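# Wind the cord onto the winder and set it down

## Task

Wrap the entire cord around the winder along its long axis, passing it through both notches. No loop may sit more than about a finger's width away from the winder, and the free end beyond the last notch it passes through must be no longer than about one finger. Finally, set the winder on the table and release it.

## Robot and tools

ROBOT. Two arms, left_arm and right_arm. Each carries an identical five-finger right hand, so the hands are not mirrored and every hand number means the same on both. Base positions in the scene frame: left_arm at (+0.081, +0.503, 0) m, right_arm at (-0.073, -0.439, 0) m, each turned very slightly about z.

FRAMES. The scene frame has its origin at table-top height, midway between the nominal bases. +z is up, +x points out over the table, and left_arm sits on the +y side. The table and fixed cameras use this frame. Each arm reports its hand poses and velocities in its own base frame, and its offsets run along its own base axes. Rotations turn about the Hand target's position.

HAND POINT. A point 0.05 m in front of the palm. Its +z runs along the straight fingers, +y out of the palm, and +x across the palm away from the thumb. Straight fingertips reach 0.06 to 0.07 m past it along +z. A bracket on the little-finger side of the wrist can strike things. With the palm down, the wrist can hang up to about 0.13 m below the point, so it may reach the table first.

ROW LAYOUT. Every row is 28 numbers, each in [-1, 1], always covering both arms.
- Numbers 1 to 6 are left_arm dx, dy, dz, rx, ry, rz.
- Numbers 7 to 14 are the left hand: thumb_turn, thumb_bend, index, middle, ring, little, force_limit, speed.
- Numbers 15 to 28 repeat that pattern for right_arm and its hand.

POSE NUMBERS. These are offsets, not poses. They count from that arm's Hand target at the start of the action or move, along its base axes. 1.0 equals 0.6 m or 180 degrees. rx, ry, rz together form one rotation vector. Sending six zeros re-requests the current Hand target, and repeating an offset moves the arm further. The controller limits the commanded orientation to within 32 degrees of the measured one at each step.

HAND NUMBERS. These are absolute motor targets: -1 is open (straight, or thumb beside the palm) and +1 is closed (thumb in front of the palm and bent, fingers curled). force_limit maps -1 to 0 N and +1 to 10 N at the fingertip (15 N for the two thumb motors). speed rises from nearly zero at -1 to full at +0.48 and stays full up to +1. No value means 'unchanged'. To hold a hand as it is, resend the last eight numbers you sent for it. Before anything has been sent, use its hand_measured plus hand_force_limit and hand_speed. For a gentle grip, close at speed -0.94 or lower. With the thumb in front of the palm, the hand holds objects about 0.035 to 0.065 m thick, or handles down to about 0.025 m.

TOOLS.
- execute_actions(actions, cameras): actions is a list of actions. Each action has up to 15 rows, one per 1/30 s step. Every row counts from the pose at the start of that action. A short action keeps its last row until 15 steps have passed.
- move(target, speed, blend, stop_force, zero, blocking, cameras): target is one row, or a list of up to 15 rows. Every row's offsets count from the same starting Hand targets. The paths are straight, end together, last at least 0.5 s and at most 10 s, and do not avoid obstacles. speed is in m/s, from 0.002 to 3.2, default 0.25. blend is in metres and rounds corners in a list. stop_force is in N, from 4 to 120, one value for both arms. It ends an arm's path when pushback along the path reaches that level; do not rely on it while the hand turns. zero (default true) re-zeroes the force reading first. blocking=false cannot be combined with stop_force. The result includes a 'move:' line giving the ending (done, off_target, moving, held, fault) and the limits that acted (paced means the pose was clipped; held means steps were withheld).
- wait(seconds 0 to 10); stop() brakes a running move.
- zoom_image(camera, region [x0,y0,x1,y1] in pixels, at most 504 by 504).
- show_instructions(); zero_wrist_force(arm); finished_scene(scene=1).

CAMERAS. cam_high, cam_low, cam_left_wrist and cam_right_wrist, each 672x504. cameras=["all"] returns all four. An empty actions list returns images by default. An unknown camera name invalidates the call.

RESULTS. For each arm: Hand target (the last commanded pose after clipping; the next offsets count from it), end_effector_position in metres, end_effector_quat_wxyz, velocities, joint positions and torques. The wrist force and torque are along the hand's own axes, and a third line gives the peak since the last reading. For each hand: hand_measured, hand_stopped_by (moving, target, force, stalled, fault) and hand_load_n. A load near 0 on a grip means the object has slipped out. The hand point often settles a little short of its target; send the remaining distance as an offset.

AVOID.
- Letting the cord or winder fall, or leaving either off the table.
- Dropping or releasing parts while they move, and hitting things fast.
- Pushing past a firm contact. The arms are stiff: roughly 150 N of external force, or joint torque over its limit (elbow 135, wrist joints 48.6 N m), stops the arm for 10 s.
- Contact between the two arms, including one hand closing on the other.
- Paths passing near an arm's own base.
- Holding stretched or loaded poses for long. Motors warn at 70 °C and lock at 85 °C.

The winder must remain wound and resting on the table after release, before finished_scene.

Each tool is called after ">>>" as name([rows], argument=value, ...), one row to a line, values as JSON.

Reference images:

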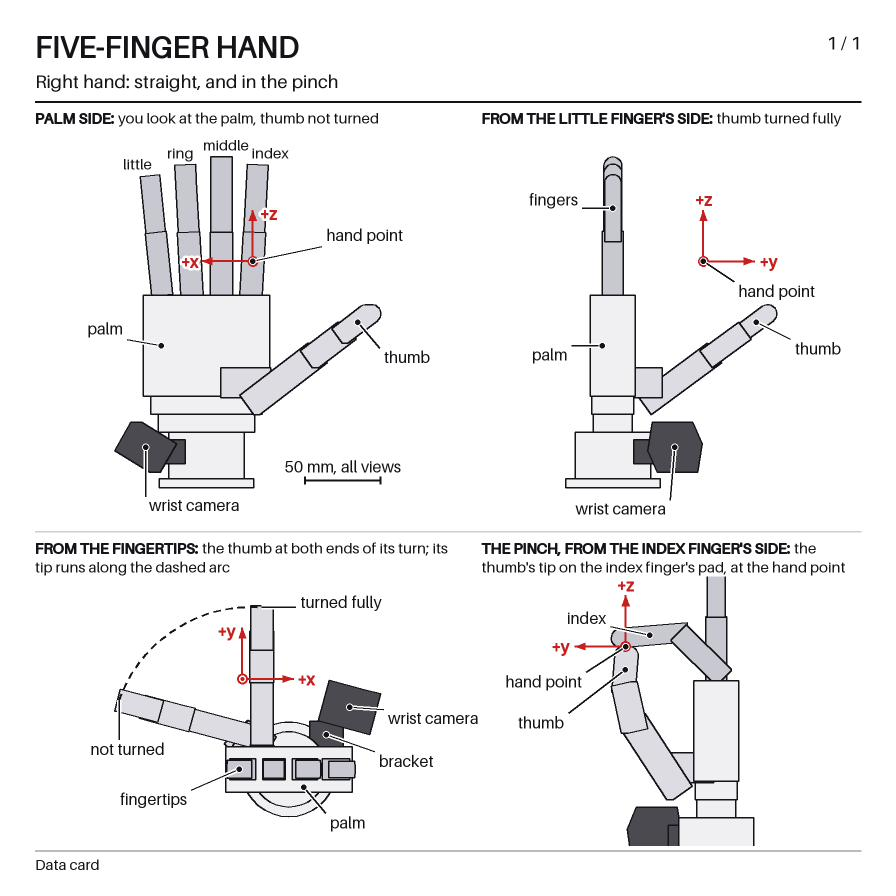

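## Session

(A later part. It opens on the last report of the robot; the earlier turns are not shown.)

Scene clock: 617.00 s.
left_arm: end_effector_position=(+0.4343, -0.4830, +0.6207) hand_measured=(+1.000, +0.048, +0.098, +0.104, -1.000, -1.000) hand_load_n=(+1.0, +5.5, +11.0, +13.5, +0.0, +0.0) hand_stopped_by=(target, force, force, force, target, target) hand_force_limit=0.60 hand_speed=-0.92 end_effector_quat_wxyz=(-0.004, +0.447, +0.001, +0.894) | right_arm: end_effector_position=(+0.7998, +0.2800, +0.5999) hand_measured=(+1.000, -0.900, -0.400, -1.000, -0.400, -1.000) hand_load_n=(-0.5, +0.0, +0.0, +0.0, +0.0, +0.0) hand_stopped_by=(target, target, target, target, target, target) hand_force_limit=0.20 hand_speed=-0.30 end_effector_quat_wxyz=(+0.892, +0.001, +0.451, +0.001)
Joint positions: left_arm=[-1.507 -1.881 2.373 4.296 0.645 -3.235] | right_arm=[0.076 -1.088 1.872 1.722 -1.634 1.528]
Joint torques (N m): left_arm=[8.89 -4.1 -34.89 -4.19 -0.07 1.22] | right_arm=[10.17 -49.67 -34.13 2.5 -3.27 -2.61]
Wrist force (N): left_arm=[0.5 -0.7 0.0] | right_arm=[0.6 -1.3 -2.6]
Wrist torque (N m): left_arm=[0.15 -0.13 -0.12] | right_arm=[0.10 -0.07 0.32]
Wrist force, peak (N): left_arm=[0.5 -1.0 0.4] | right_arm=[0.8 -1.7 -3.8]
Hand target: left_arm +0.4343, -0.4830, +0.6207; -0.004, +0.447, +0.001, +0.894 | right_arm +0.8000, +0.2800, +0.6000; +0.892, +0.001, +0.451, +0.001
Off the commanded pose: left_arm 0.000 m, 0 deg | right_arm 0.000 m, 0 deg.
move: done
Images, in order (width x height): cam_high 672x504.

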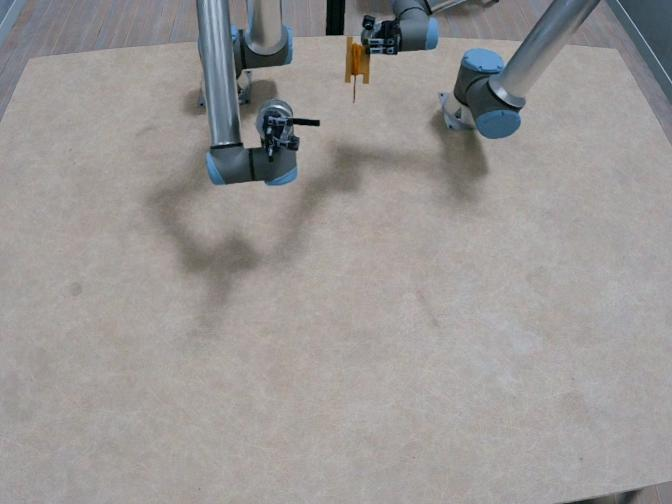

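>>> move([
  [0,0,0,0,0,0,1,0.08,0.8,0.8,-1,-1,0.6,-0.92, 0,0.1333,0.1,-0.15,0,0.2,1,-0.9,-0.4,-1,-0.4,-1,0.2,-0.3],
  [0,0,0,0,0,0,1,0.08,0.8,0.8,-1,-1,0.6,-0.92, 0,0.2667,0.1333,-0.25,0,0.3333,1,-0.9,-0.4,-1,-0.4,-1,0.2,-0.3],
  [0,0,0,0,0,0,1,0.08,0.8,0.8,-1,-1,0.6,-0.92, 0,0.2667,0.1667,-0.4173,0,0.5564,1,-0.9,-0.4,-1,-0.4,-1,0.2,-0.3],
], speed=0.2, blend=[0.02,0.01,0], cameras=["all"])

Scene clock: 623.93 s.
left_arm: end_effector_position=(+0.4343, -0.4830, +0.6207) hand_measured=(+1.000, +0.048, +0.098, +0.104, -1.000, -1.000) hand_load_n=(+1.0, +5.5, +11.5, +13.5, +0.0, +0.0) hand_stopped_by=(target, force, force, force, target, target) hand_force_limit=0.60 hand_speed=-0.92 end_effector_quat_wxyz=(-0.004, +0.447, +0.001, +0.894) | right_arm: end_effector_position=(+0.7983, +0.4394, +0.6992) hand_measured=(+1.000, -0.900, -0.400, -1.000, -0.400, -1.000) hand_load_n=(+0.0, +0.0, +0.0, +0.0, +0.0, +0.0) hand_stopped_by=(target, target, target, target, target, target) hand_force_limit=0.20 hand_speed=-0.30 end_effector_quat_wxyz=(-0.429, +0.780, -0.211, -0.403)
Joint positions: left_arm=[-1.507 -1.881 2.373 4.296 0.645 -3.235] | right_arm=[0.075 -0.465 0.035 2.894 0.514 1.629]
Joint torques (N m): left_arm=[8.29 -6.19 -35.63 -4.31 0.01 1.43] | right_arm=[10.19 -88.92 -40.44 4.96 1.64 -2.31]
Wrist force (N): left_arm=[0.4 -0.6 0.6] | right_arm=[0.7 -0.9 -0.7]
Wrist torque (N m): left_arm=[0.15 -0.13 -0.13] | right_arm=[-0.02 -0.03 0.25]
Wrist force, peak (N): left_arm=[0.7 -0.9 0.3] | right_arm=[0.7 -1.9 -3.1]
Hand target: left_arm +0.4343, -0.4830, +0.6207; -0.004, +0.447, +0.001, +0.894 | right_arm +0.8000, +0.4401, +0.7000; -0.411, +0.795, -0.209, -0.394
Off the commanded pose: left_arm 0.000 m, 0 deg | right_arm 0.002 m, 3 deg.
elbow stopped short (right arm): the move would have taken joint 3 (elbow) straighter than the controller allows.
move: off_target (right_arm)
camera_calibration:
cam_left_wrist: T_world_to_cam=[[-0.14087, -0.959428, 0.244242, -0.553758], [0.102014, -0.259455, -0.960352, 0.429246], [0.984758, -0.110369, 0.134424, -0.446275], [0, 0, 0, 1]] pos_world=[0.317676, -0.469175, 0.607468]
cam_right_wrist: T_world_to_cam=[[-0.562745, -0.508919, -0.651398, 1.13283], [-0.354518, -0.563281, 0.746345, 0.00554222], [-0.74675, 0.650934, 0.136563, 0.332693], [0, 0, 0, 1]] pos_world=[0.887895, 0.363078, 0.688351]

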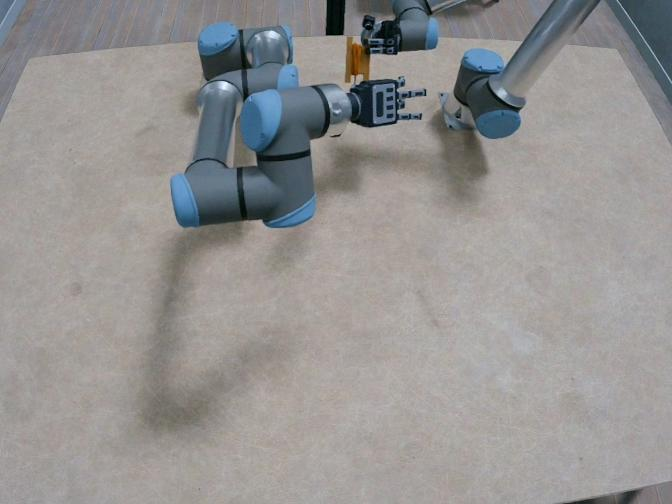

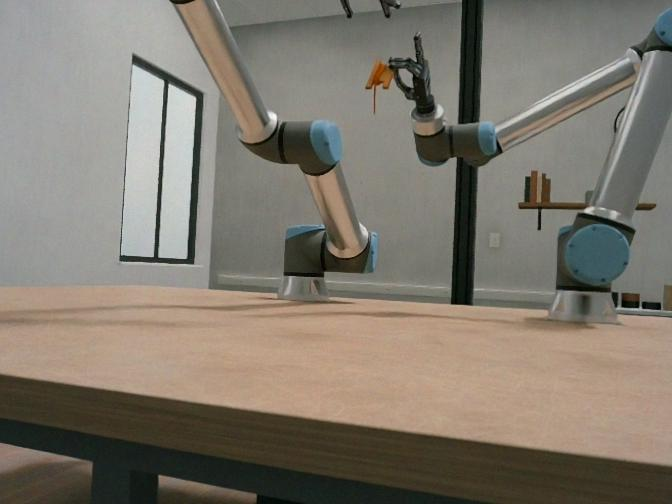

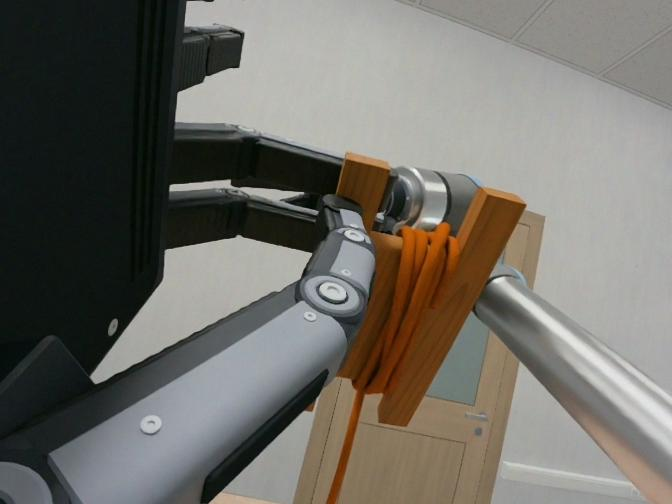

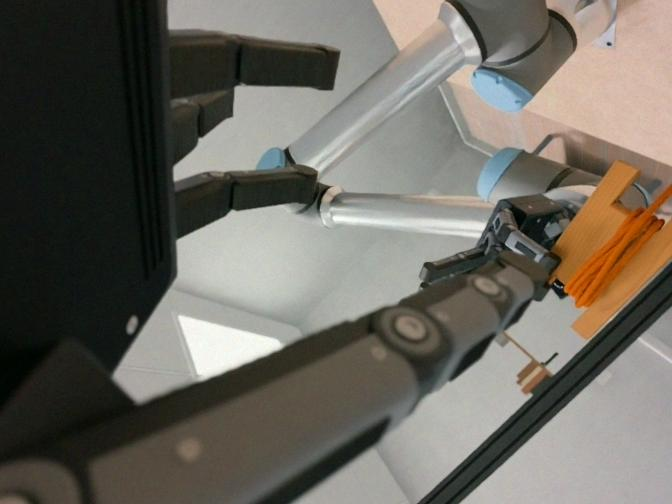

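>>> move(target=[0,0,0,0,0,0,1,0.08,0.8,0.8,-1,-1,0.6,-0.92, -0.1307,-0.0227,-0.0392,0,0,0,1,-0.9,-0.4,-1,-0.4,-1,0.2,-0.3], speed=0.12, cameras=["all"])

>>> zoom_image(camera="cam_high", region=[290, 10, 450, 130])

Scene clock: 625.70 s.
left_arm: end_effector_position=(+0.4343, -0.4830, +0.6207) hand_measured=(+1.000, +0.048, +0.098, +0.104, -1.000, -1.000) hand_load_n=(+1.0, +5.5, +11.5, +13.5, +0.0, +0.0) hand_stopped_by=(target, force, force, force, target, target) hand_force_limit=0.60 hand_speed=-0.92 end_effector_quat_wxyz=(-0.004, +0.447, +0.001, +0.894) | right_arm: end_effector_position=(+0.7216, +0.4264, +0.6765) hand_measured=(+1.000, -0.900, -0.400, -1.000, -0.400, -1.000) hand_load_n=(+0.0, +0.0, +0.0, +0.0, +0.0, +0.0) hand_stopped_by=(target, target, target, target, target, target) hand_force_limit=0.20 hand_speed=-0.30 end_effector_quat_wxyz=(-0.411, +0.795, -0.209, -0.394)
Joint positions: left_arm=[-1.507 -1.881 2.373 4.296 0.645 -3.235] | right_arm=[0.075 -0.795 0.675 2.53 0.555 1.673]
Joint torques (N m): left_arm=[7 -3.99 -35.34 -4.47 -0.17 1.42] | right_arm=[-18.51 -98.62 -30.85 4.67 -4.19 -2.5]
Wrist force (N): left_arm=[0.3 -0.2 0.3] | right_arm=[0.7 -0.5 -0.8]
Wrist torque (N m): left_arm=[0.22 -0.10 -0.12] | right_arm=[0.07 -0.03 0.26]
Wrist force, peak (N): left_arm=[1.0 -0.7 0.8] | right_arm=[1.4 -1.0 -1.0]
Hand target: left_arm +0.4343, -0.4830, +0.6207; -0.004, +0.447, +0.001, +0.894 | right_arm +0.7215, +0.4264, +0.6765; -0.411, +0.795, -0.209, -0.394
Off the commanded pose: left_arm 0.000 m, 0 deg | right_arm 0.000 m, 0 deg.
move: done
camera_calibration:
cam_left_wrist: T_world_to_cam=[[-0.14087, -0.959428, 0.244242, -0.553758], [0.102014, -0.259455, -0.960352, 0.429246], [0.984758, -0.110369, 0.134424, -0.446275], [0, 0, 0, 1]] pos_world=[0.317676, -0.469175, 0.607468]
cam_right_wrist: T_world_to_cam=[[-0.540685, -0.545464, -0.640413, 1.06046], [-0.360739, -0.537395, 0.762282, -0.0293155], [-0.759952, 0.643176, 0.0937909, 0.3287], [0, 0, 0, 1]] pos_world=[0.812595, 0.351276, 0.670649]

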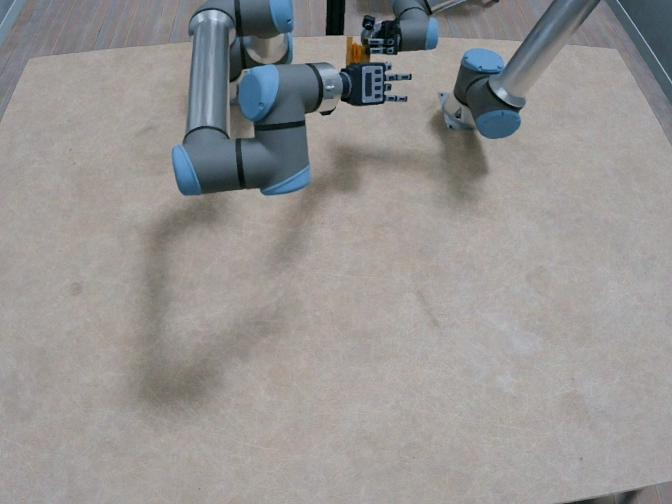

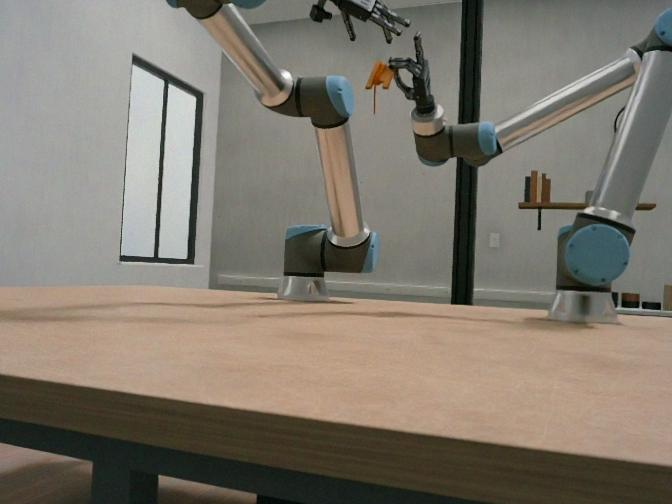

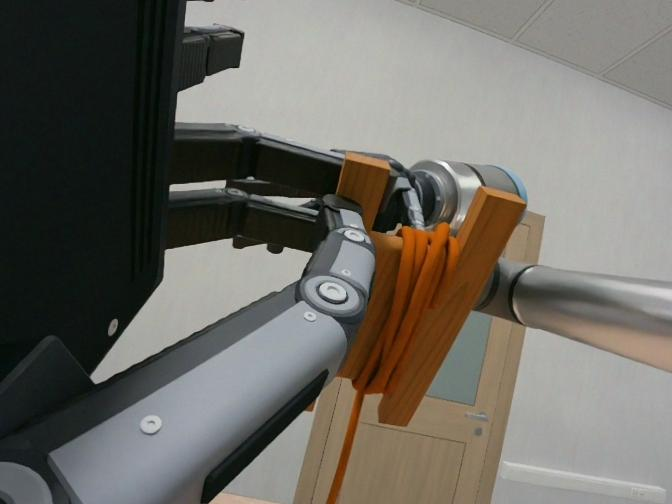

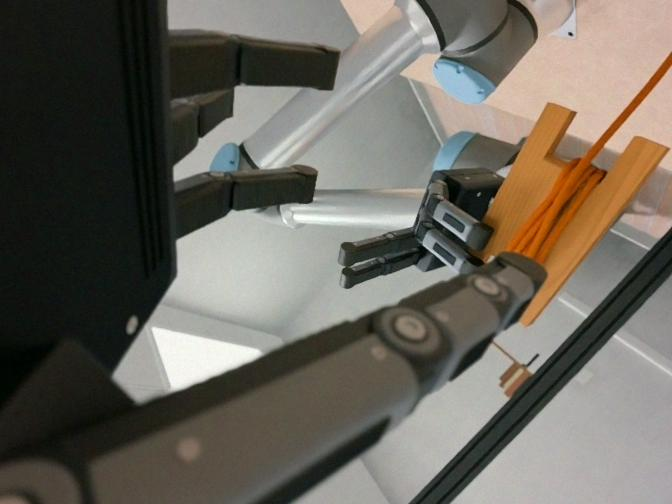

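Scaled by 3.150 from the camera's 672x504 image, which has a finer 960x720 frame.

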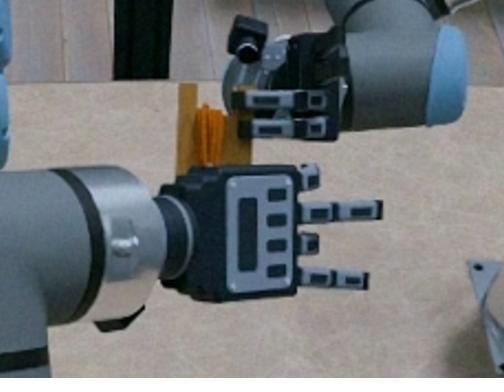

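>>> zoom_image(camera="cam_right_wrist", region=[452, 60, 672, 340])

Scaled by 1.800 from the camera's 672x504 image, which has a finer 960x720 frame.

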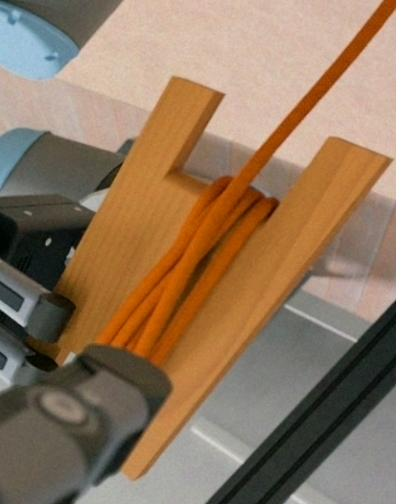

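>>> move(target=[0,0,0,0,0,0,1,0.08,0.8,0.8,-1,-1,0.6,-0.92, -0.12,0,-0.09,0,0,0,1,-0.9,-0.4,-1,-0.4,-1,0.2,-0.3], speed=0.1, cameras=["all"])

>>> zoom_image(camera="cam_left_wrist", region=[300, 120, 580, 460])

>>> zoom_image(camera="cam_right_wrist", region=[300, 0, 672, 380])

Scene clock: 628.33 s.
left_arm: end_effector_position=(+0.4343, -0.4830, +0.6207) hand_measured=(+1.000, +0.048, +0.098, +0.104, -1.000, -1.000) hand_load_n=(+1.0, +5.5, +11.5, +13.5, +0.0, +0.0) hand_stopped_by=(target, force, force, force, target, target) hand_force_limit=0.60 hand_speed=-0.92 end_effector_quat_wxyz=(-0.004, +0.447, +0.001, +0.894) | right_arm: end_effector_position=(+0.6496, +0.4265, +0.6226) hand_measured=(+1.000, -0.900, -0.400, -1.000, -0.400, -1.000) hand_load_n=(+0.0, +0.0, +0.0, +0.0, +0.0, +0.0) hand_stopped_by=(target, target, target, target, target, target) hand_force_limit=0.20 hand_speed=-0.30 end_effector_quat_wxyz=(-0.411, +0.795, -0.209, -0.394)
Joint positions: left_arm=[-1.507 -1.881 2.373 4.296 0.645 -3.235] | right_arm=[0.081 -0.949 1.029 2.323 0.55 1.681]
Joint torques (N m): left_arm=[10.45 -4.68 -34.7 -4.6 -0.12 1.32] | right_arm=[-17.61 -91.97 -30.91 1.01 -4.47 1.62]
Wrist force (N): left_arm=[0.8 -0.2 0.2] | right_arm=[0.7 -1.3 -0.3]
Wrist torque (N m): left_arm=[0.22 -0.18 -0.09] | right_arm=[-0.08 -0.05 0.00]
Wrist force, peak (N): left_arm=[1.3 -0.5 0.1] | right_arm=[1.0 -1.3 -1.1]
Hand target: left_arm +0.4343, -0.4830, +0.6207; -0.004, +0.447, +0.001, +0.894 | right_arm +0.6495, +0.4264, +0.6225; -0.411, +0.795, -0.209, -0.394
Off the commanded pose: left_arm 0.000 m, 0 deg | right_arm 0.000 m, 0 deg.
move: done
camera_calibration:
cam_left_wrist: T_world_to_cam=[[-0.14087, -0.959428, 0.244242, -0.553758], [0.102014, -0.259455, -0.960352, 0.429246], [0.984758, -0.110369, 0.134424, -0.446275], [0, 0, 0, 1]] pos_world=[0.317676, -0.469175, 0.607468]
cam_right_wrist: T_world_to_cam=[[-0.540788, -0.545277, -0.640486, 0.987067], [-0.360629, -0.537607, 0.762185, -0.0141481], [-0.759931, 0.643158, 0.0940891, 0.278846], [0, 0, 0, 1]] pos_world=[0.740595, 0.351276, 0.616749]

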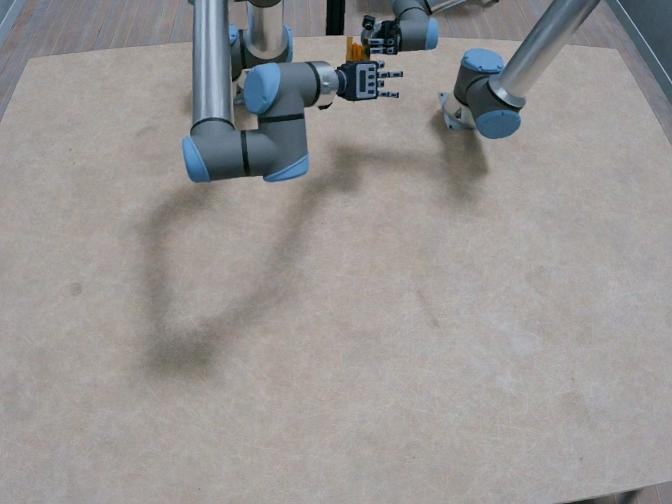

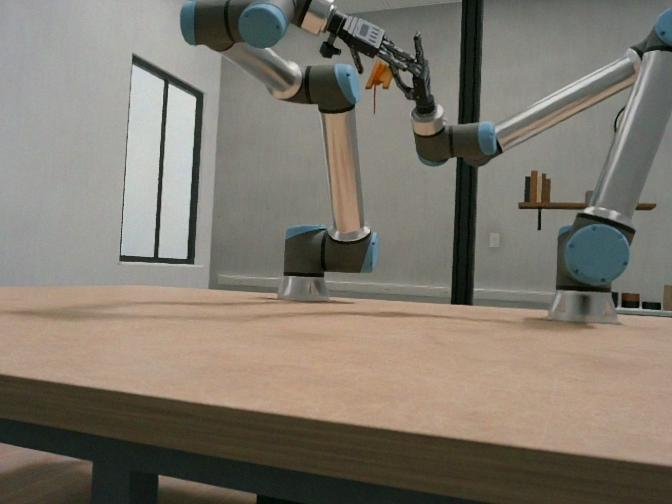

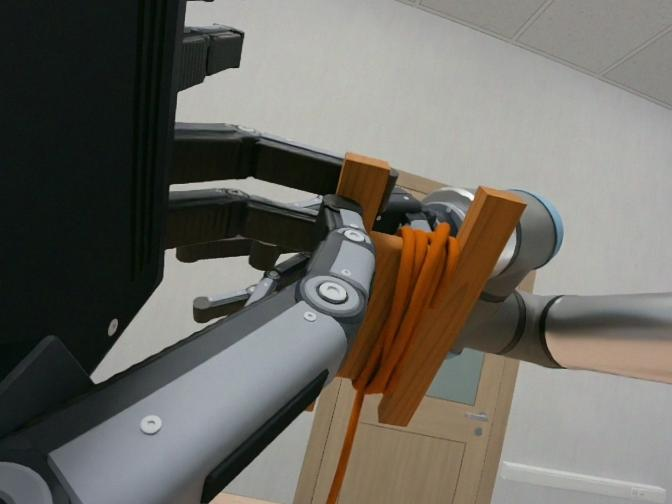

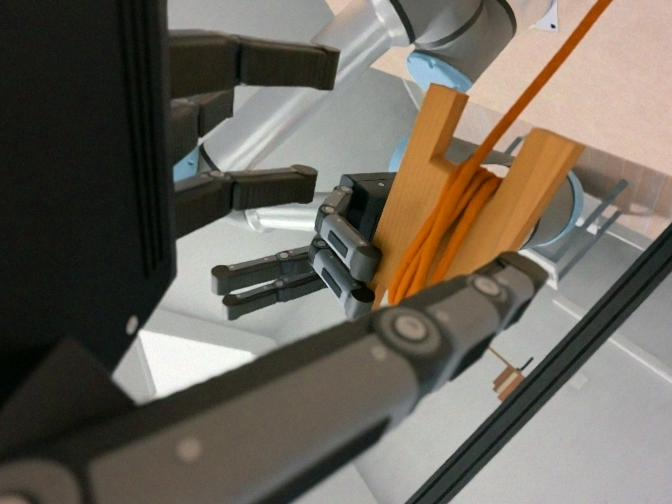

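Scaled by 1.482 from the camera's 672x504 image, which has a finer 960x720 frame.

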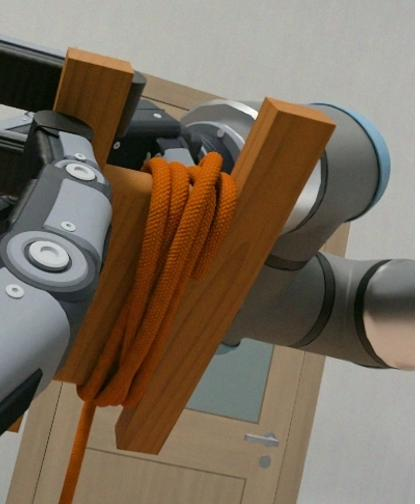

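Scaled by 1.326 from the camera's 672x504 image, which has a finer 960x720 frame.

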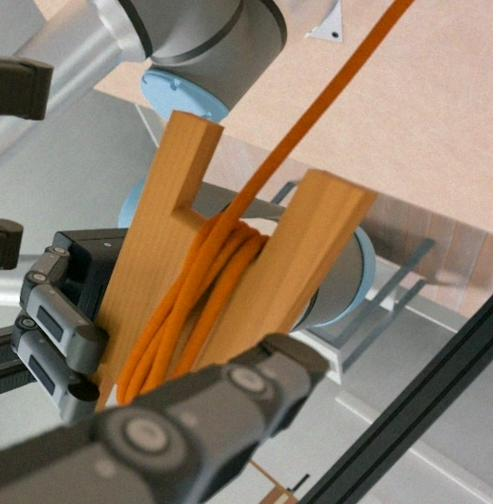

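>>> zoom_image(camera="cam_right_wrist", region=[400, 60, 610, 320])

Scaled by 1.938 from the camera's 672x504 image, which has a finer 960x720 frame.

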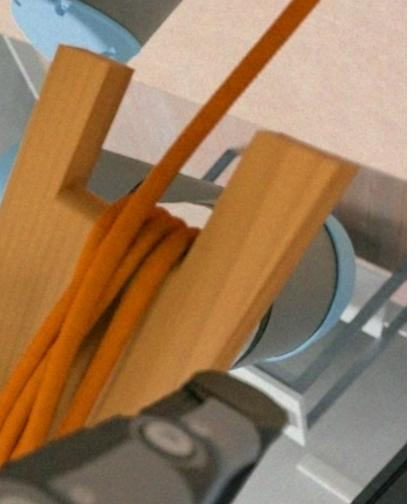

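>>> zoom_image(camera="cam_right_wrist", region=[415, 70, 605, 190])

Scaled by 2.653 from the camera's 672x504 image, which has a finer 960x720 frame.

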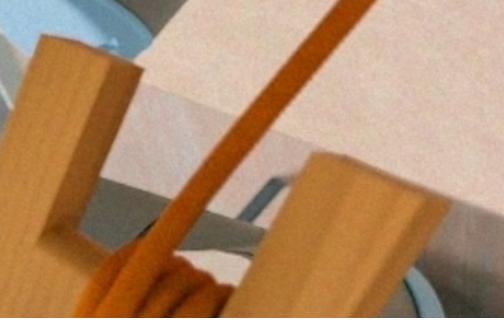

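>>> move([
  [0,0,0,0,0,0,1,0.08,0.8,0.8,-1,-1,0.6,-0.92, 0.0033,-0.016,0.0152,0,0,0,1,-0.9,-0.4,-1,-0.4,-1,0.2,-0.3],
  [0,0,0,0,0,0,1,0.08,0.8,0.8,-1,-1,0.6,-0.92, -0.0367,-0.0162,-0.0148,0,0,0,1,-0.9,-0.4,-1,-0.4,-1,0.2,-0.3],
], speed=0.05, stop_force=6, cameras=["all"])

>>> zoom_image(camera="cam_left_wrist", region=[250, 120, 580, 460])

>>> zoom_image(camera="cam_right_wrist", region=[150, 0, 672, 380])

Scene clock: 634.47 s.
left_arm: end_effector_position=(+0.4343, -0.4830, +0.6207) hand_measured=(+1.000, +0.048, +0.098, +0.104, -1.000, -1.000) hand_load_n=(+0.5, +5.5, +11.5, +13.5, +0.0, +0.0) hand_stopped_by=(target, force, force, force, target, target) hand_force_limit=0.60 hand_speed=-0.92 end_effector_quat_wxyz=(-0.004, +0.447, +0.001, +0.894) | right_arm: end_effector_position=(+0.6275, +0.4167, +0.6136) hand_measured=(+1.000, -0.900, -0.400, -1.000, -0.400, -1.000) hand_load_n=(-0.5, +0.0, +0.0, +0.0, +0.0, +0.0) hand_stopped_by=(target, target, target, target, target, target) hand_force_limit=0.20 hand_speed=-0.30 end_effector_quat_wxyz=(-0.411, +0.795, -0.209, -0.394)
Joint positions: left_arm=[-1.507 -1.881 2.373 4.296 0.645 -3.235] | right_arm=[0.072 -0.994 1.119 2.289 0.557 1.668]
Joint torques (N m): left_arm=[9.04 -6.53 -35.64 -4.49 -0.35 1.78] | right_arm=[10.02 -88.28 -30.71 1.48 -4.36 1.68]
Wrist force (N): left_arm=[0.3 -0.5 0.2] | right_arm=[0.9 -1.0 -0.4]
Wrist torque (N m): left_arm=[0.19 -0.10 -0.13] | right_arm=[-0.03 -0.08 0.02]
Wrist force, peak (N): left_arm=[1.0 -0.8 0.5] | right_arm=[1.2 -0.9 -1.1]
Hand target: left_arm +0.4343, -0.4830, +0.6207; -0.004, +0.447, +0.001, +0.894 | right_arm +0.6275, +0.4167, +0.6136; -0.411, +0.795, -0.209, -0.394
Off the commanded pose: left_arm 0.000 m, 0 deg | right_arm 0.000 m, 0 deg.
move: done
camera_calibration:
cam_left_wrist: T_world_to_cam=[[-0.14087, -0.959428, 0.244242, -0.553758], [0.102014, -0.259455, -0.960352, 0.429246], [0.984758, -0.110369, 0.134424, -0.446275], [0, 0, 0, 1]] pos_world=[0.317676, -0.469175, 0.607468]
cam_right_wrist: T_world_to_cam=[[-0.54089, -0.545236, -0.640435, 0.964089], [-0.360668, -0.53752, 0.762227, -0.0205183], [-0.75984, 0.643265, 0.0940898, 0.269174], [0, 0, 0, 1]] pos_world=[0.718595, 0.341476, 0.607749]

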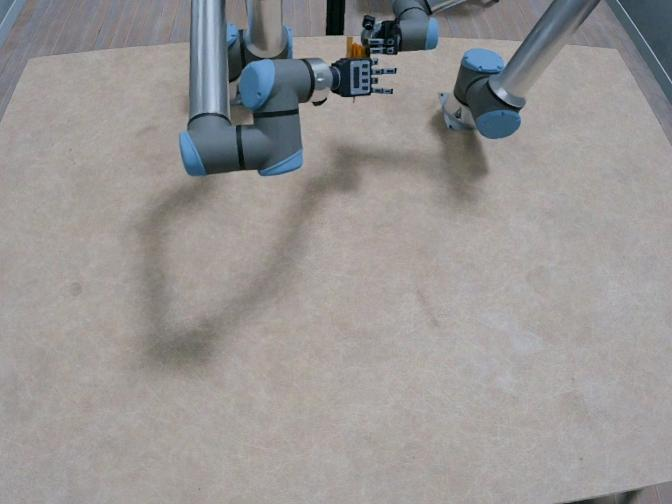

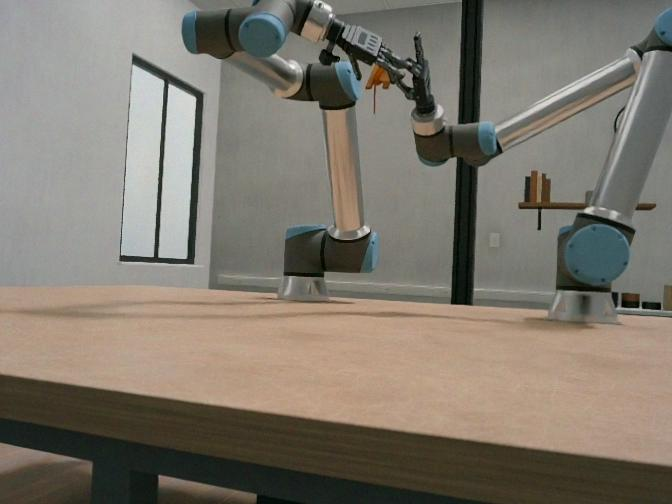

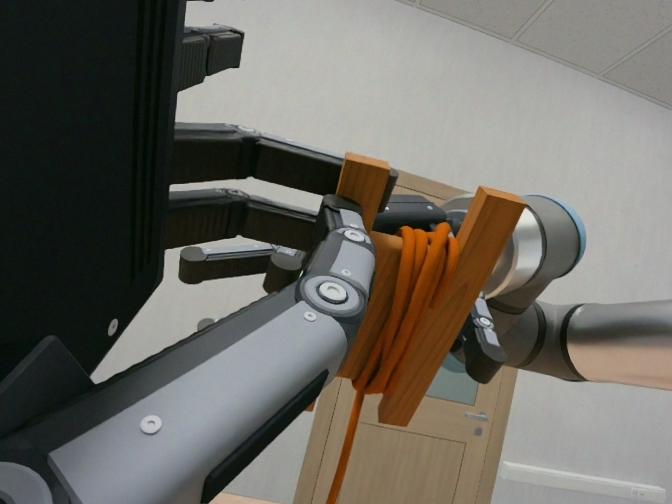

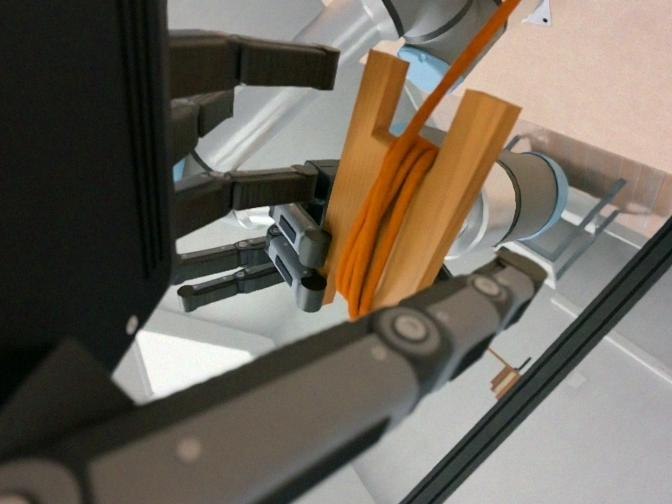

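Scaled by 1.482 from the camera's 672x504 image, which has a finer 960x720 frame.

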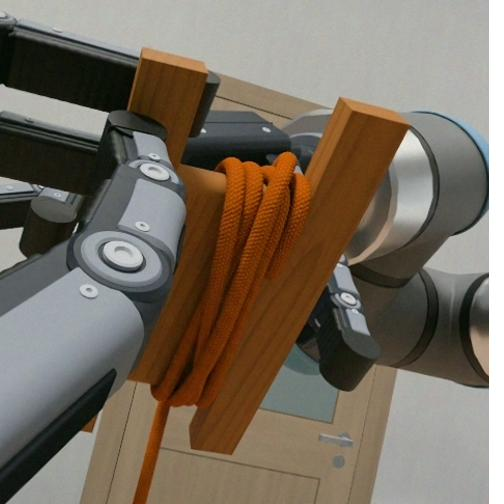

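Region (150, 0, 672, 380) is 522x380 pixels. A region can be at most 504 by 504 pixels.

>>> zoom_image(camera="cam_right_wrist", region=[160, 20, 600, 420])

Scaled by 1.145 from the camera's 672x504 image, which has a finer 960x720 frame.

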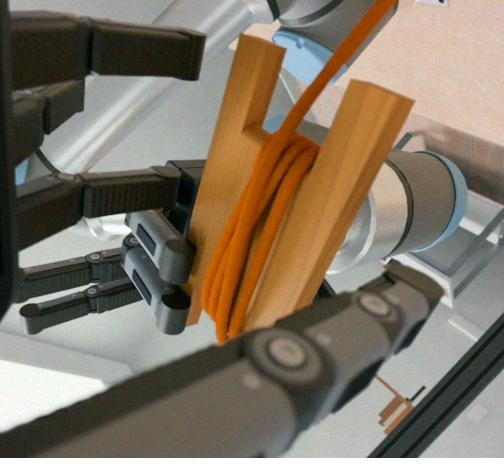

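>>> move(target=[0,0,0,0,0,0,1,0.08,0.8,0.8,-1,-1,0.6,-0.92, 0,0,0,0,0,0,1,-0.3,0,-1,0,-1,0.2,-0.9], speed=0.05)

>>> wait(seconds=1.5, cameras=["cam_left_wrist","cam_right_wrist"])

Scene clock: 640.67 s.
left_arm: end_effector_position=(+0.4343, -0.4830, +0.6207) hand_measured=(+1.000, +0.048, +0.098, +0.104, -1.000, -1.000) hand_load_n=(+1.0, +5.5, +11.5, +13.5, +0.0, +0.0) hand_stopped_by=(target, force, force, force, target, target) hand_force_limit=0.60 hand_speed=-0.92 end_effector_quat_wxyz=(-0.004, +0.447, +0.001, +0.894) | right_arm: end_effector_position=(+0.6275, +0.4167, +0.6136) hand_measured=(+1.000, -0.300, +0.000, -1.000, +0.000, -1.000) hand_load_n=(+0.0, +0.0, +0.0, +0.0, +0.0, +0.0) hand_stopped_by=(target, target, target, target, target, target) hand_force_limit=0.20 hand_speed=-0.90 end_effector_quat_wxyz=(-0.411, +0.795, -0.209, -0.394)
Joint positions: left_arm=[-1.507 -1.881 2.373 4.296 0.645 -3.235] | right_arm=[0.072 -0.994 1.119 2.289 0.557 1.668]
Joint torques (N m): left_arm=[8.35 -10 -36.29 -3.88 -0.45 1.44] | right_arm=[9.11 -87.18 -34.84 2.28 1.64 0.27]
Wrist force (N): left_arm=[0.6 -0.5 0.3] | right_arm=[0.4 -1.0 -0.5]
Wrist torque (N m): left_arm=[0.18 -0.14 -0.11] | right_arm=[-0.03 0.00 -0.02]
Wrist force, peak (N): left_arm=[0.6 1.5 -2.5] | right_arm=[0.4 -3.9 -1.2]
Hand target: left_arm +0.4343, -0.4830, +0.6207; -0.004, +0.447, +0.001, +0.894 | right_arm +0.6275, +0.4167, +0.6136; -0.411, +0.795, -0.209, -0.394
Off the commanded pose: left_arm 0.000 m, 0 deg | right_arm 0.000 m, 0 deg.
move: done

Scene clock: 642.17 s.
left_arm: end_effector_position=(+0.4343, -0.4830, +0.6207) hand_measured=(+1.000, +0.048, +0.098, +0.104, -1.000, -1.000) hand_load_n=(+1.0, +5.5, +11.5, +13.5, +0.0, +0.0) hand_stopped_by=(target, force, force, force, target, target) hand_force_limit=0.60 hand_speed=-0.92 end_effector_quat_wxyz=(-0.004, +0.447, +0.001, +0.894) | right_arm: end_effector_position=(+0.6275, +0.4167, +0.6136) hand_measured=(+1.000, -0.300, +0.000, -1.000, +0.000, -1.000) hand_load_n=(+0.0, +0.0, +0.0, +0.0, +0.0, +0.0) hand_stopped_by=(target, target, target, target, target, target) hand_force_limit=0.20 hand_speed=-0.90 end_effector_quat_wxyz=(-0.411, +0.795, -0.209, -0.394)
Joint positions: left_arm=[-1.507 -1.881 2.373 4.296 0.645 -3.235] | right_arm=[0.072 -0.994 1.119 2.289 0.557 1.668]
Joint torques (N m): left_arm=[9.11 -11.28 -35.85 -4.31 -0.32 1.41] | right_arm=[9.69 -87.71 -36.15 2.43 1.52 -0.08]
Wrist force (N): left_arm=[0.6 -0.5 0.2] | right_arm=[1.0 -0.8 -0.6]
Wrist torque (N m): left_arm=[0.19 -0.14 -0.11] | right_arm=[0.00 -0.09 0.03]
Wrist force, peak (N): left_arm=[0.9 -0.7 0.4] | right_arm=[1.3 -1.0 -0.2]
Hand target: left_arm +0.4343, -0.4830, +0.6207; -0.004, +0.447, +0.001, +0.894 | right_arm +0.6275, +0.4167, +0.6136; -0.411, +0.795, -0.209, -0.394
Off the commanded pose: left_arm 0.000 m, 0 deg | right_arm 0.000 m, 0 deg.
wait: 1.50 s; at rest by 0.17 s
camera_calibration:
cam_left_wrist: T_world_to_cam=[[-0.14087, -0.959428, 0.244242, -0.553758], [0.102014, -0.259455, -0.960352, 0.429246], [0.984758, -0.110369, 0.134424, -0.446275], [0, 0, 0, 1]] pos_world=[0.317676, -0.469175, 0.607468]
cam_right_wrist: T_world_to_cam=[[-0.54089, -0.545236, -0.640435, 0.964089], [-0.360668, -0.53752, 0.762227, -0.0205183], [-0.75984, 0.643265, 0.0940898, 0.269174], [0, 0, 0, 1]] pos_world=[0.718595, 0.341476, 0.607749]
Images, in order (width x height): cam_left_wrist 672x504, cam_right_wrist 672x504.

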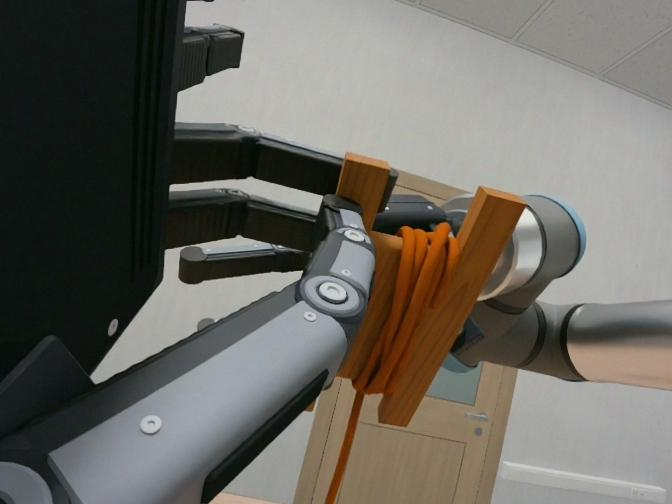

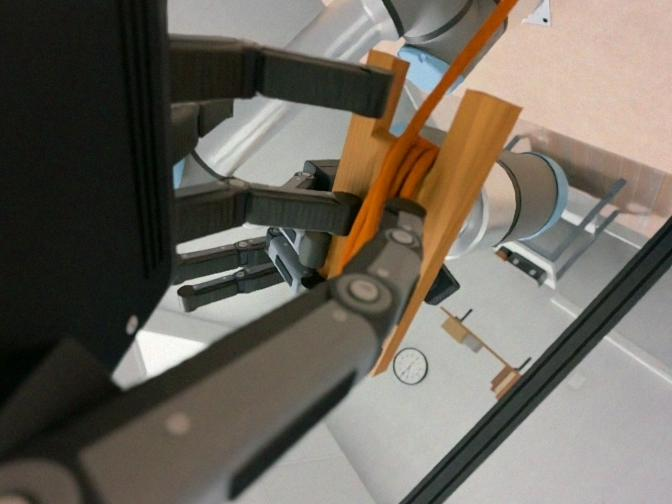

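>>> move([
  [0,0,0,0,0,0,1,0.08,0.8,0.8,-1,-1,0.6,-0.92, 0,0,0,0,0,0,1,-0.9,-0.4,-1,-0.4,-1,0.2,-0.7],
  [0,0,0,0,0,0,1,0.08,0.8,0.8,-1,-1,0.6,-0.92, -0.0107,0.0033,-0.008,0,0,0,1,-0.9,-0.4,-1,-0.4,-1,0.2,-0.7],
], speed=0.04, cameras=["cam_left_wrist","cam_right_wrist"])

>>> zoom_image(camera="cam_right_wrist", region=[160, 0, 600, 400])

>>> zoom_image(camera="cam_left_wrist", region=[250, 120, 580, 460])

Scene clock: 645.77 s.
left_arm: end_effector_position=(+0.4343, -0.4830, +0.6207) hand_measured=(+1.000, +0.048, +0.098, +0.104, -1.000, -1.000) hand_load_n=(+1.0, +5.5, +11.5, +13.5, +0.0, +0.0) hand_stopped_by=(target, force, force, force, target, target) hand_force_limit=0.60 hand_speed=-0.92 end_effector_quat_wxyz=(-0.004, +0.447, +0.001, +0.894) | right_arm: end_effector_position=(+0.6212, +0.4187, +0.6089) hand_measured=(+1.000, -0.900, -0.400, -1.000, -0.400, -1.000) hand_load_n=(+0.0, +0.0, +0.0, +0.0, +0.0, +0.0) hand_stopped_by=(target, target, target, target, target, target) hand_force_limit=0.20 hand_speed=-0.70 end_effector_quat_wxyz=(-0.411, +0.795, -0.209, -0.394)
Joint positions: left_arm=[-1.507 -1.881 2.373 4.296 0.645 -3.235] | right_arm=[0.074 -1.002 1.14 2.273 0.555 1.672]
Joint torques (N m): left_arm=[8.34 -13.87 -36.31 -4.53 0.04 1.37] | right_arm=[8.89 -87.46 -29.68 1.7 -4.37 1.75]
Wrist force (N): left_arm=[0.6 -0.3 0.4] | right_arm=[0.6 -0.4 -0.4]
Wrist torque (N m): left_arm=[0.21 -0.16 -0.10] | right_arm=[0.06 -0.04 0.02]
Wrist force, peak (N): left_arm=[0.6 -1.7 -2.7] | right_arm=[0.4 -2.4 -3.5]
Hand target: left_arm +0.4343, -0.4830, +0.6207; -0.004, +0.447, +0.001, +0.894 | right_arm +0.6211, +0.4187, +0.6088; -0.411, +0.795, -0.209, -0.394
Off the commanded pose: left_arm 0.000 m, 0 deg | right_arm 0.000 m, 0 deg.
move: done
camera_calibration:
cam_left_wrist: T_world_to_cam=[[-0.14087, -0.959428, 0.244242, -0.553758], [0.102014, -0.259455, -0.960352, 0.429246], [0.984758, -0.110369, 0.134424, -0.446275], [0, 0, 0, 1]] pos_world=[0.317676, -0.469175, 0.607468]
cam_right_wrist: T_world_to_cam=[[-0.540849, -0.54527, -0.640439, 0.958748], [-0.360641, -0.537543, 0.762224, -0.0181428], [-0.759882, 0.643217, 0.0940832, 0.263594], [0, 0, 0, 1]] pos_world=[0.712295, 0.343476, 0.603049]
Images, in order (width x height): cam_left_wrist 672x504, cam_right_wrist 672x504.

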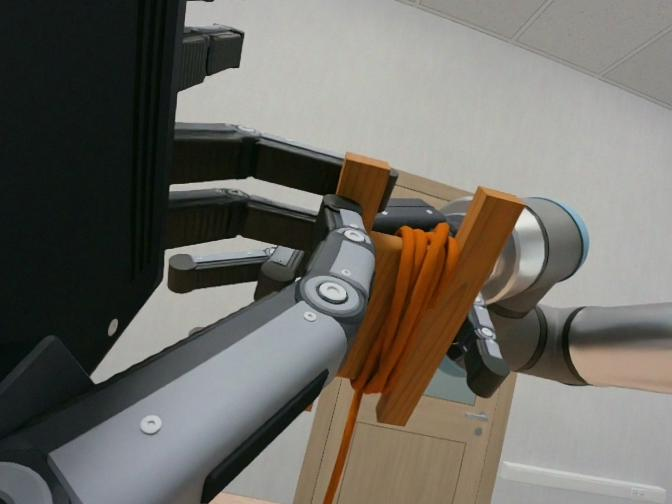

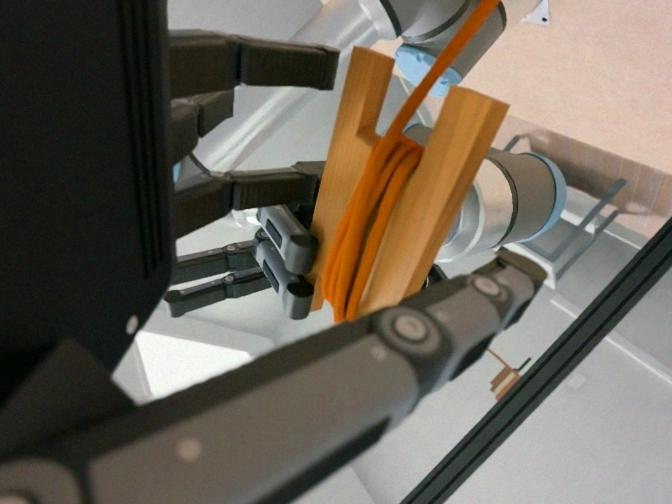

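Scaled by 1.145 from the camera's 672x504 image, which has a finer 960x720 frame.

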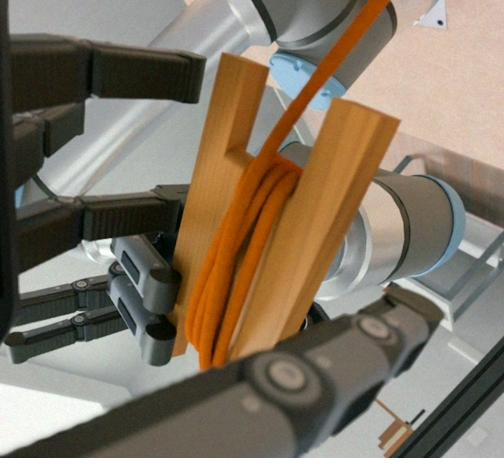

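Scaled by 1.482 from the camera's 672x504 image, which has a finer 960x720 frame.

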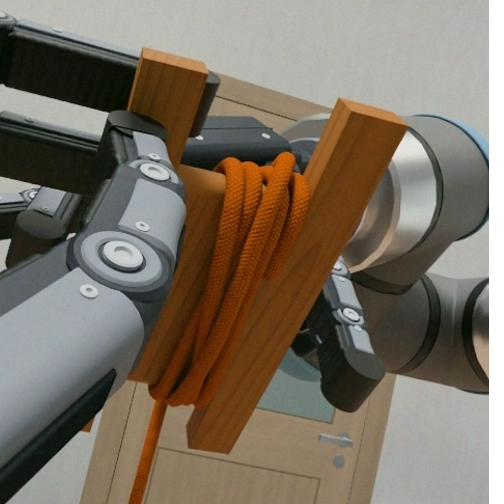

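>>> move(target=[0,0,0,0,0,0,1,0.08,0.8,0.8,-1,-1,0.6,-0.92, 0,0,0,0,0,0,1,-0.62,-0.2,-1,-0.2,-1,0.2,-0.9], speed=0.05, cameras=["cam_left_wrist","cam_right_wrist"])

>>> zoom_image(camera="cam_right_wrist", region=[160, 0, 600, 400])

>>> zoom_image(camera="cam_left_wrist", region=[250, 120, 580, 460])

Scene clock: 648.47 s.
left_arm: end_effector_position=(+0.4343, -0.4830, +0.6207) hand_measured=(+1.000, +0.048, +0.098, +0.104, -1.000, -1.000) hand_load_n=(+0.0, +6.0, +8.0, +14.5, -0.5, +0.0) hand_stopped_by=(target, force, force, force, target, target) hand_force_limit=0.60 hand_speed=-0.92 end_effector_quat_wxyz=(-0.004, +0.447, +0.001, +0.894) | right_arm: end_effector_position=(+0.6211, +0.4187, +0.6088) hand_measured=(+1.000, -0.620, -0.206, -1.000, -0.200, -1.000) hand_load_n=(-0.5, +0.5, +3.0, -0.5, +0.0, +0.0) hand_stopped_by=(target, target, force, target, target, target) hand_force_limit=0.20 hand_speed=-0.90 end_effector_quat_wxyz=(-0.411, +0.795, -0.209, -0.394)
Joint positions: left_arm=[-1.507 -1.881 2.373 4.296 0.645 -3.235] | right_arm=[0.075 -1.003 1.141 2.272 0.555 1.672]
Joint torques (N m): left_arm=[8.94 -16.43 -35.95 -4.32 -0.3 1.44] | right_arm=[-3.73 -83.8 -32.05 1.39 1.66 0.37]
Wrist force (N): left_arm=[0.2 0.7 -0.3] | right_arm=[0.0 -2.3 0.8]
Wrist torque (N m): left_arm=[0.08 -0.12 -0.17] | right_arm=[-0.02 0.05 -0.02]
Wrist force, peak (N): left_arm=[-0.2 3.2 -0.7] | right_arm=[-0.4 -3.3 2.5]
Hand target: left_arm +0.4343, -0.4830, +0.6207; -0.004, +0.447, +0.001, +0.894 | right_arm +0.6211, +0.4187, +0.6088; -0.411, +0.795, -0.209, -0.394
Off the commanded pose: left_arm 0.000 m, 0 deg | right_arm 0.000 m, 0 deg.
move: done
camera_calibration:
cam_left_wrist: T_world_to_cam=[[-0.14087, -0.959428, 0.244242, -0.553758], [0.102014, -0.259455, -0.960352, 0.429246], [0.984758, -0.110369, 0.134424, -0.446275], [0, 0, 0, 1]] pos_world=[0.317676, -0.469175, 0.607468]
cam_right_wrist: T_world_to_cam=[[-0.540849, -0.54527, -0.640439, 0.958576], [-0.360641, -0.537543, 0.762224, -0.0181388], [-0.759882, 0.643217, 0.0940832, 0.263451], [0, 0, 0, 1]] pos_world=[0.712095, 0.343476, 0.602949]
Images, in order (width x height): cam_left_wrist 672x504, cam_right_wrist 672x504.

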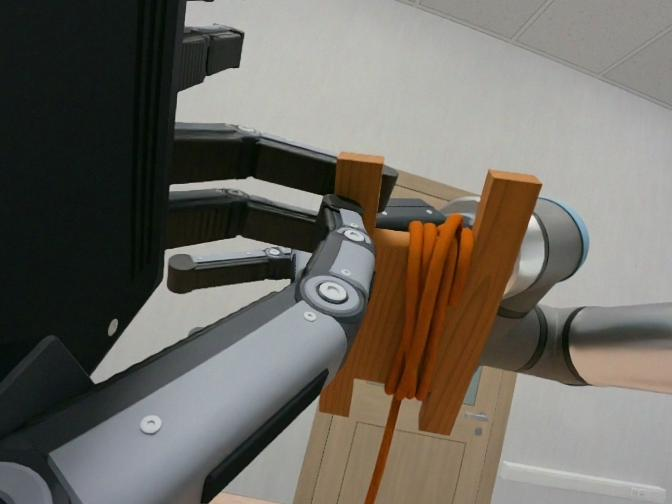

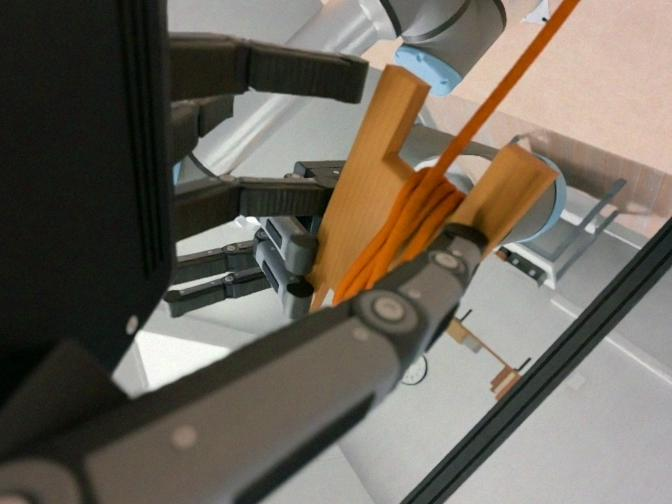

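Scaled by 1.145 from the camera's 672x504 image, which has a finer 960x720 frame.

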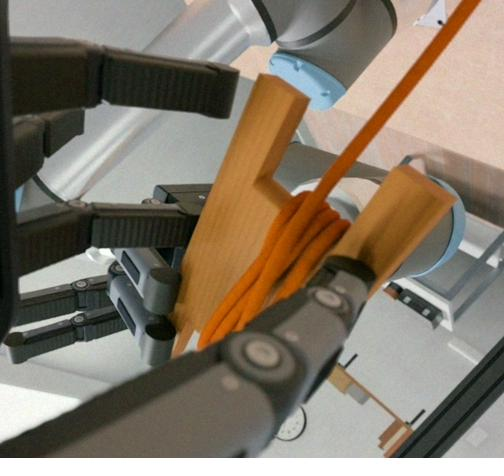

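Scaled by 1.482 from the camera's 672x504 image, which has a finer 960x720 frame.

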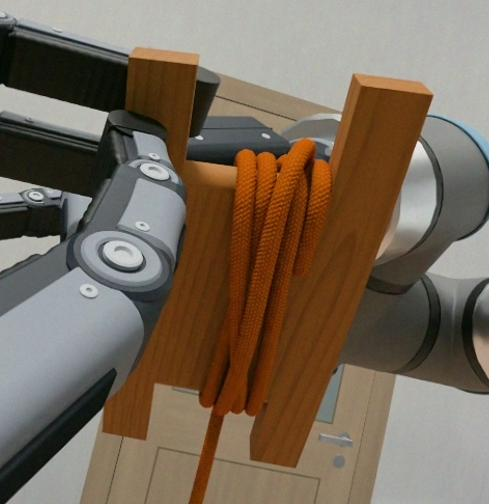

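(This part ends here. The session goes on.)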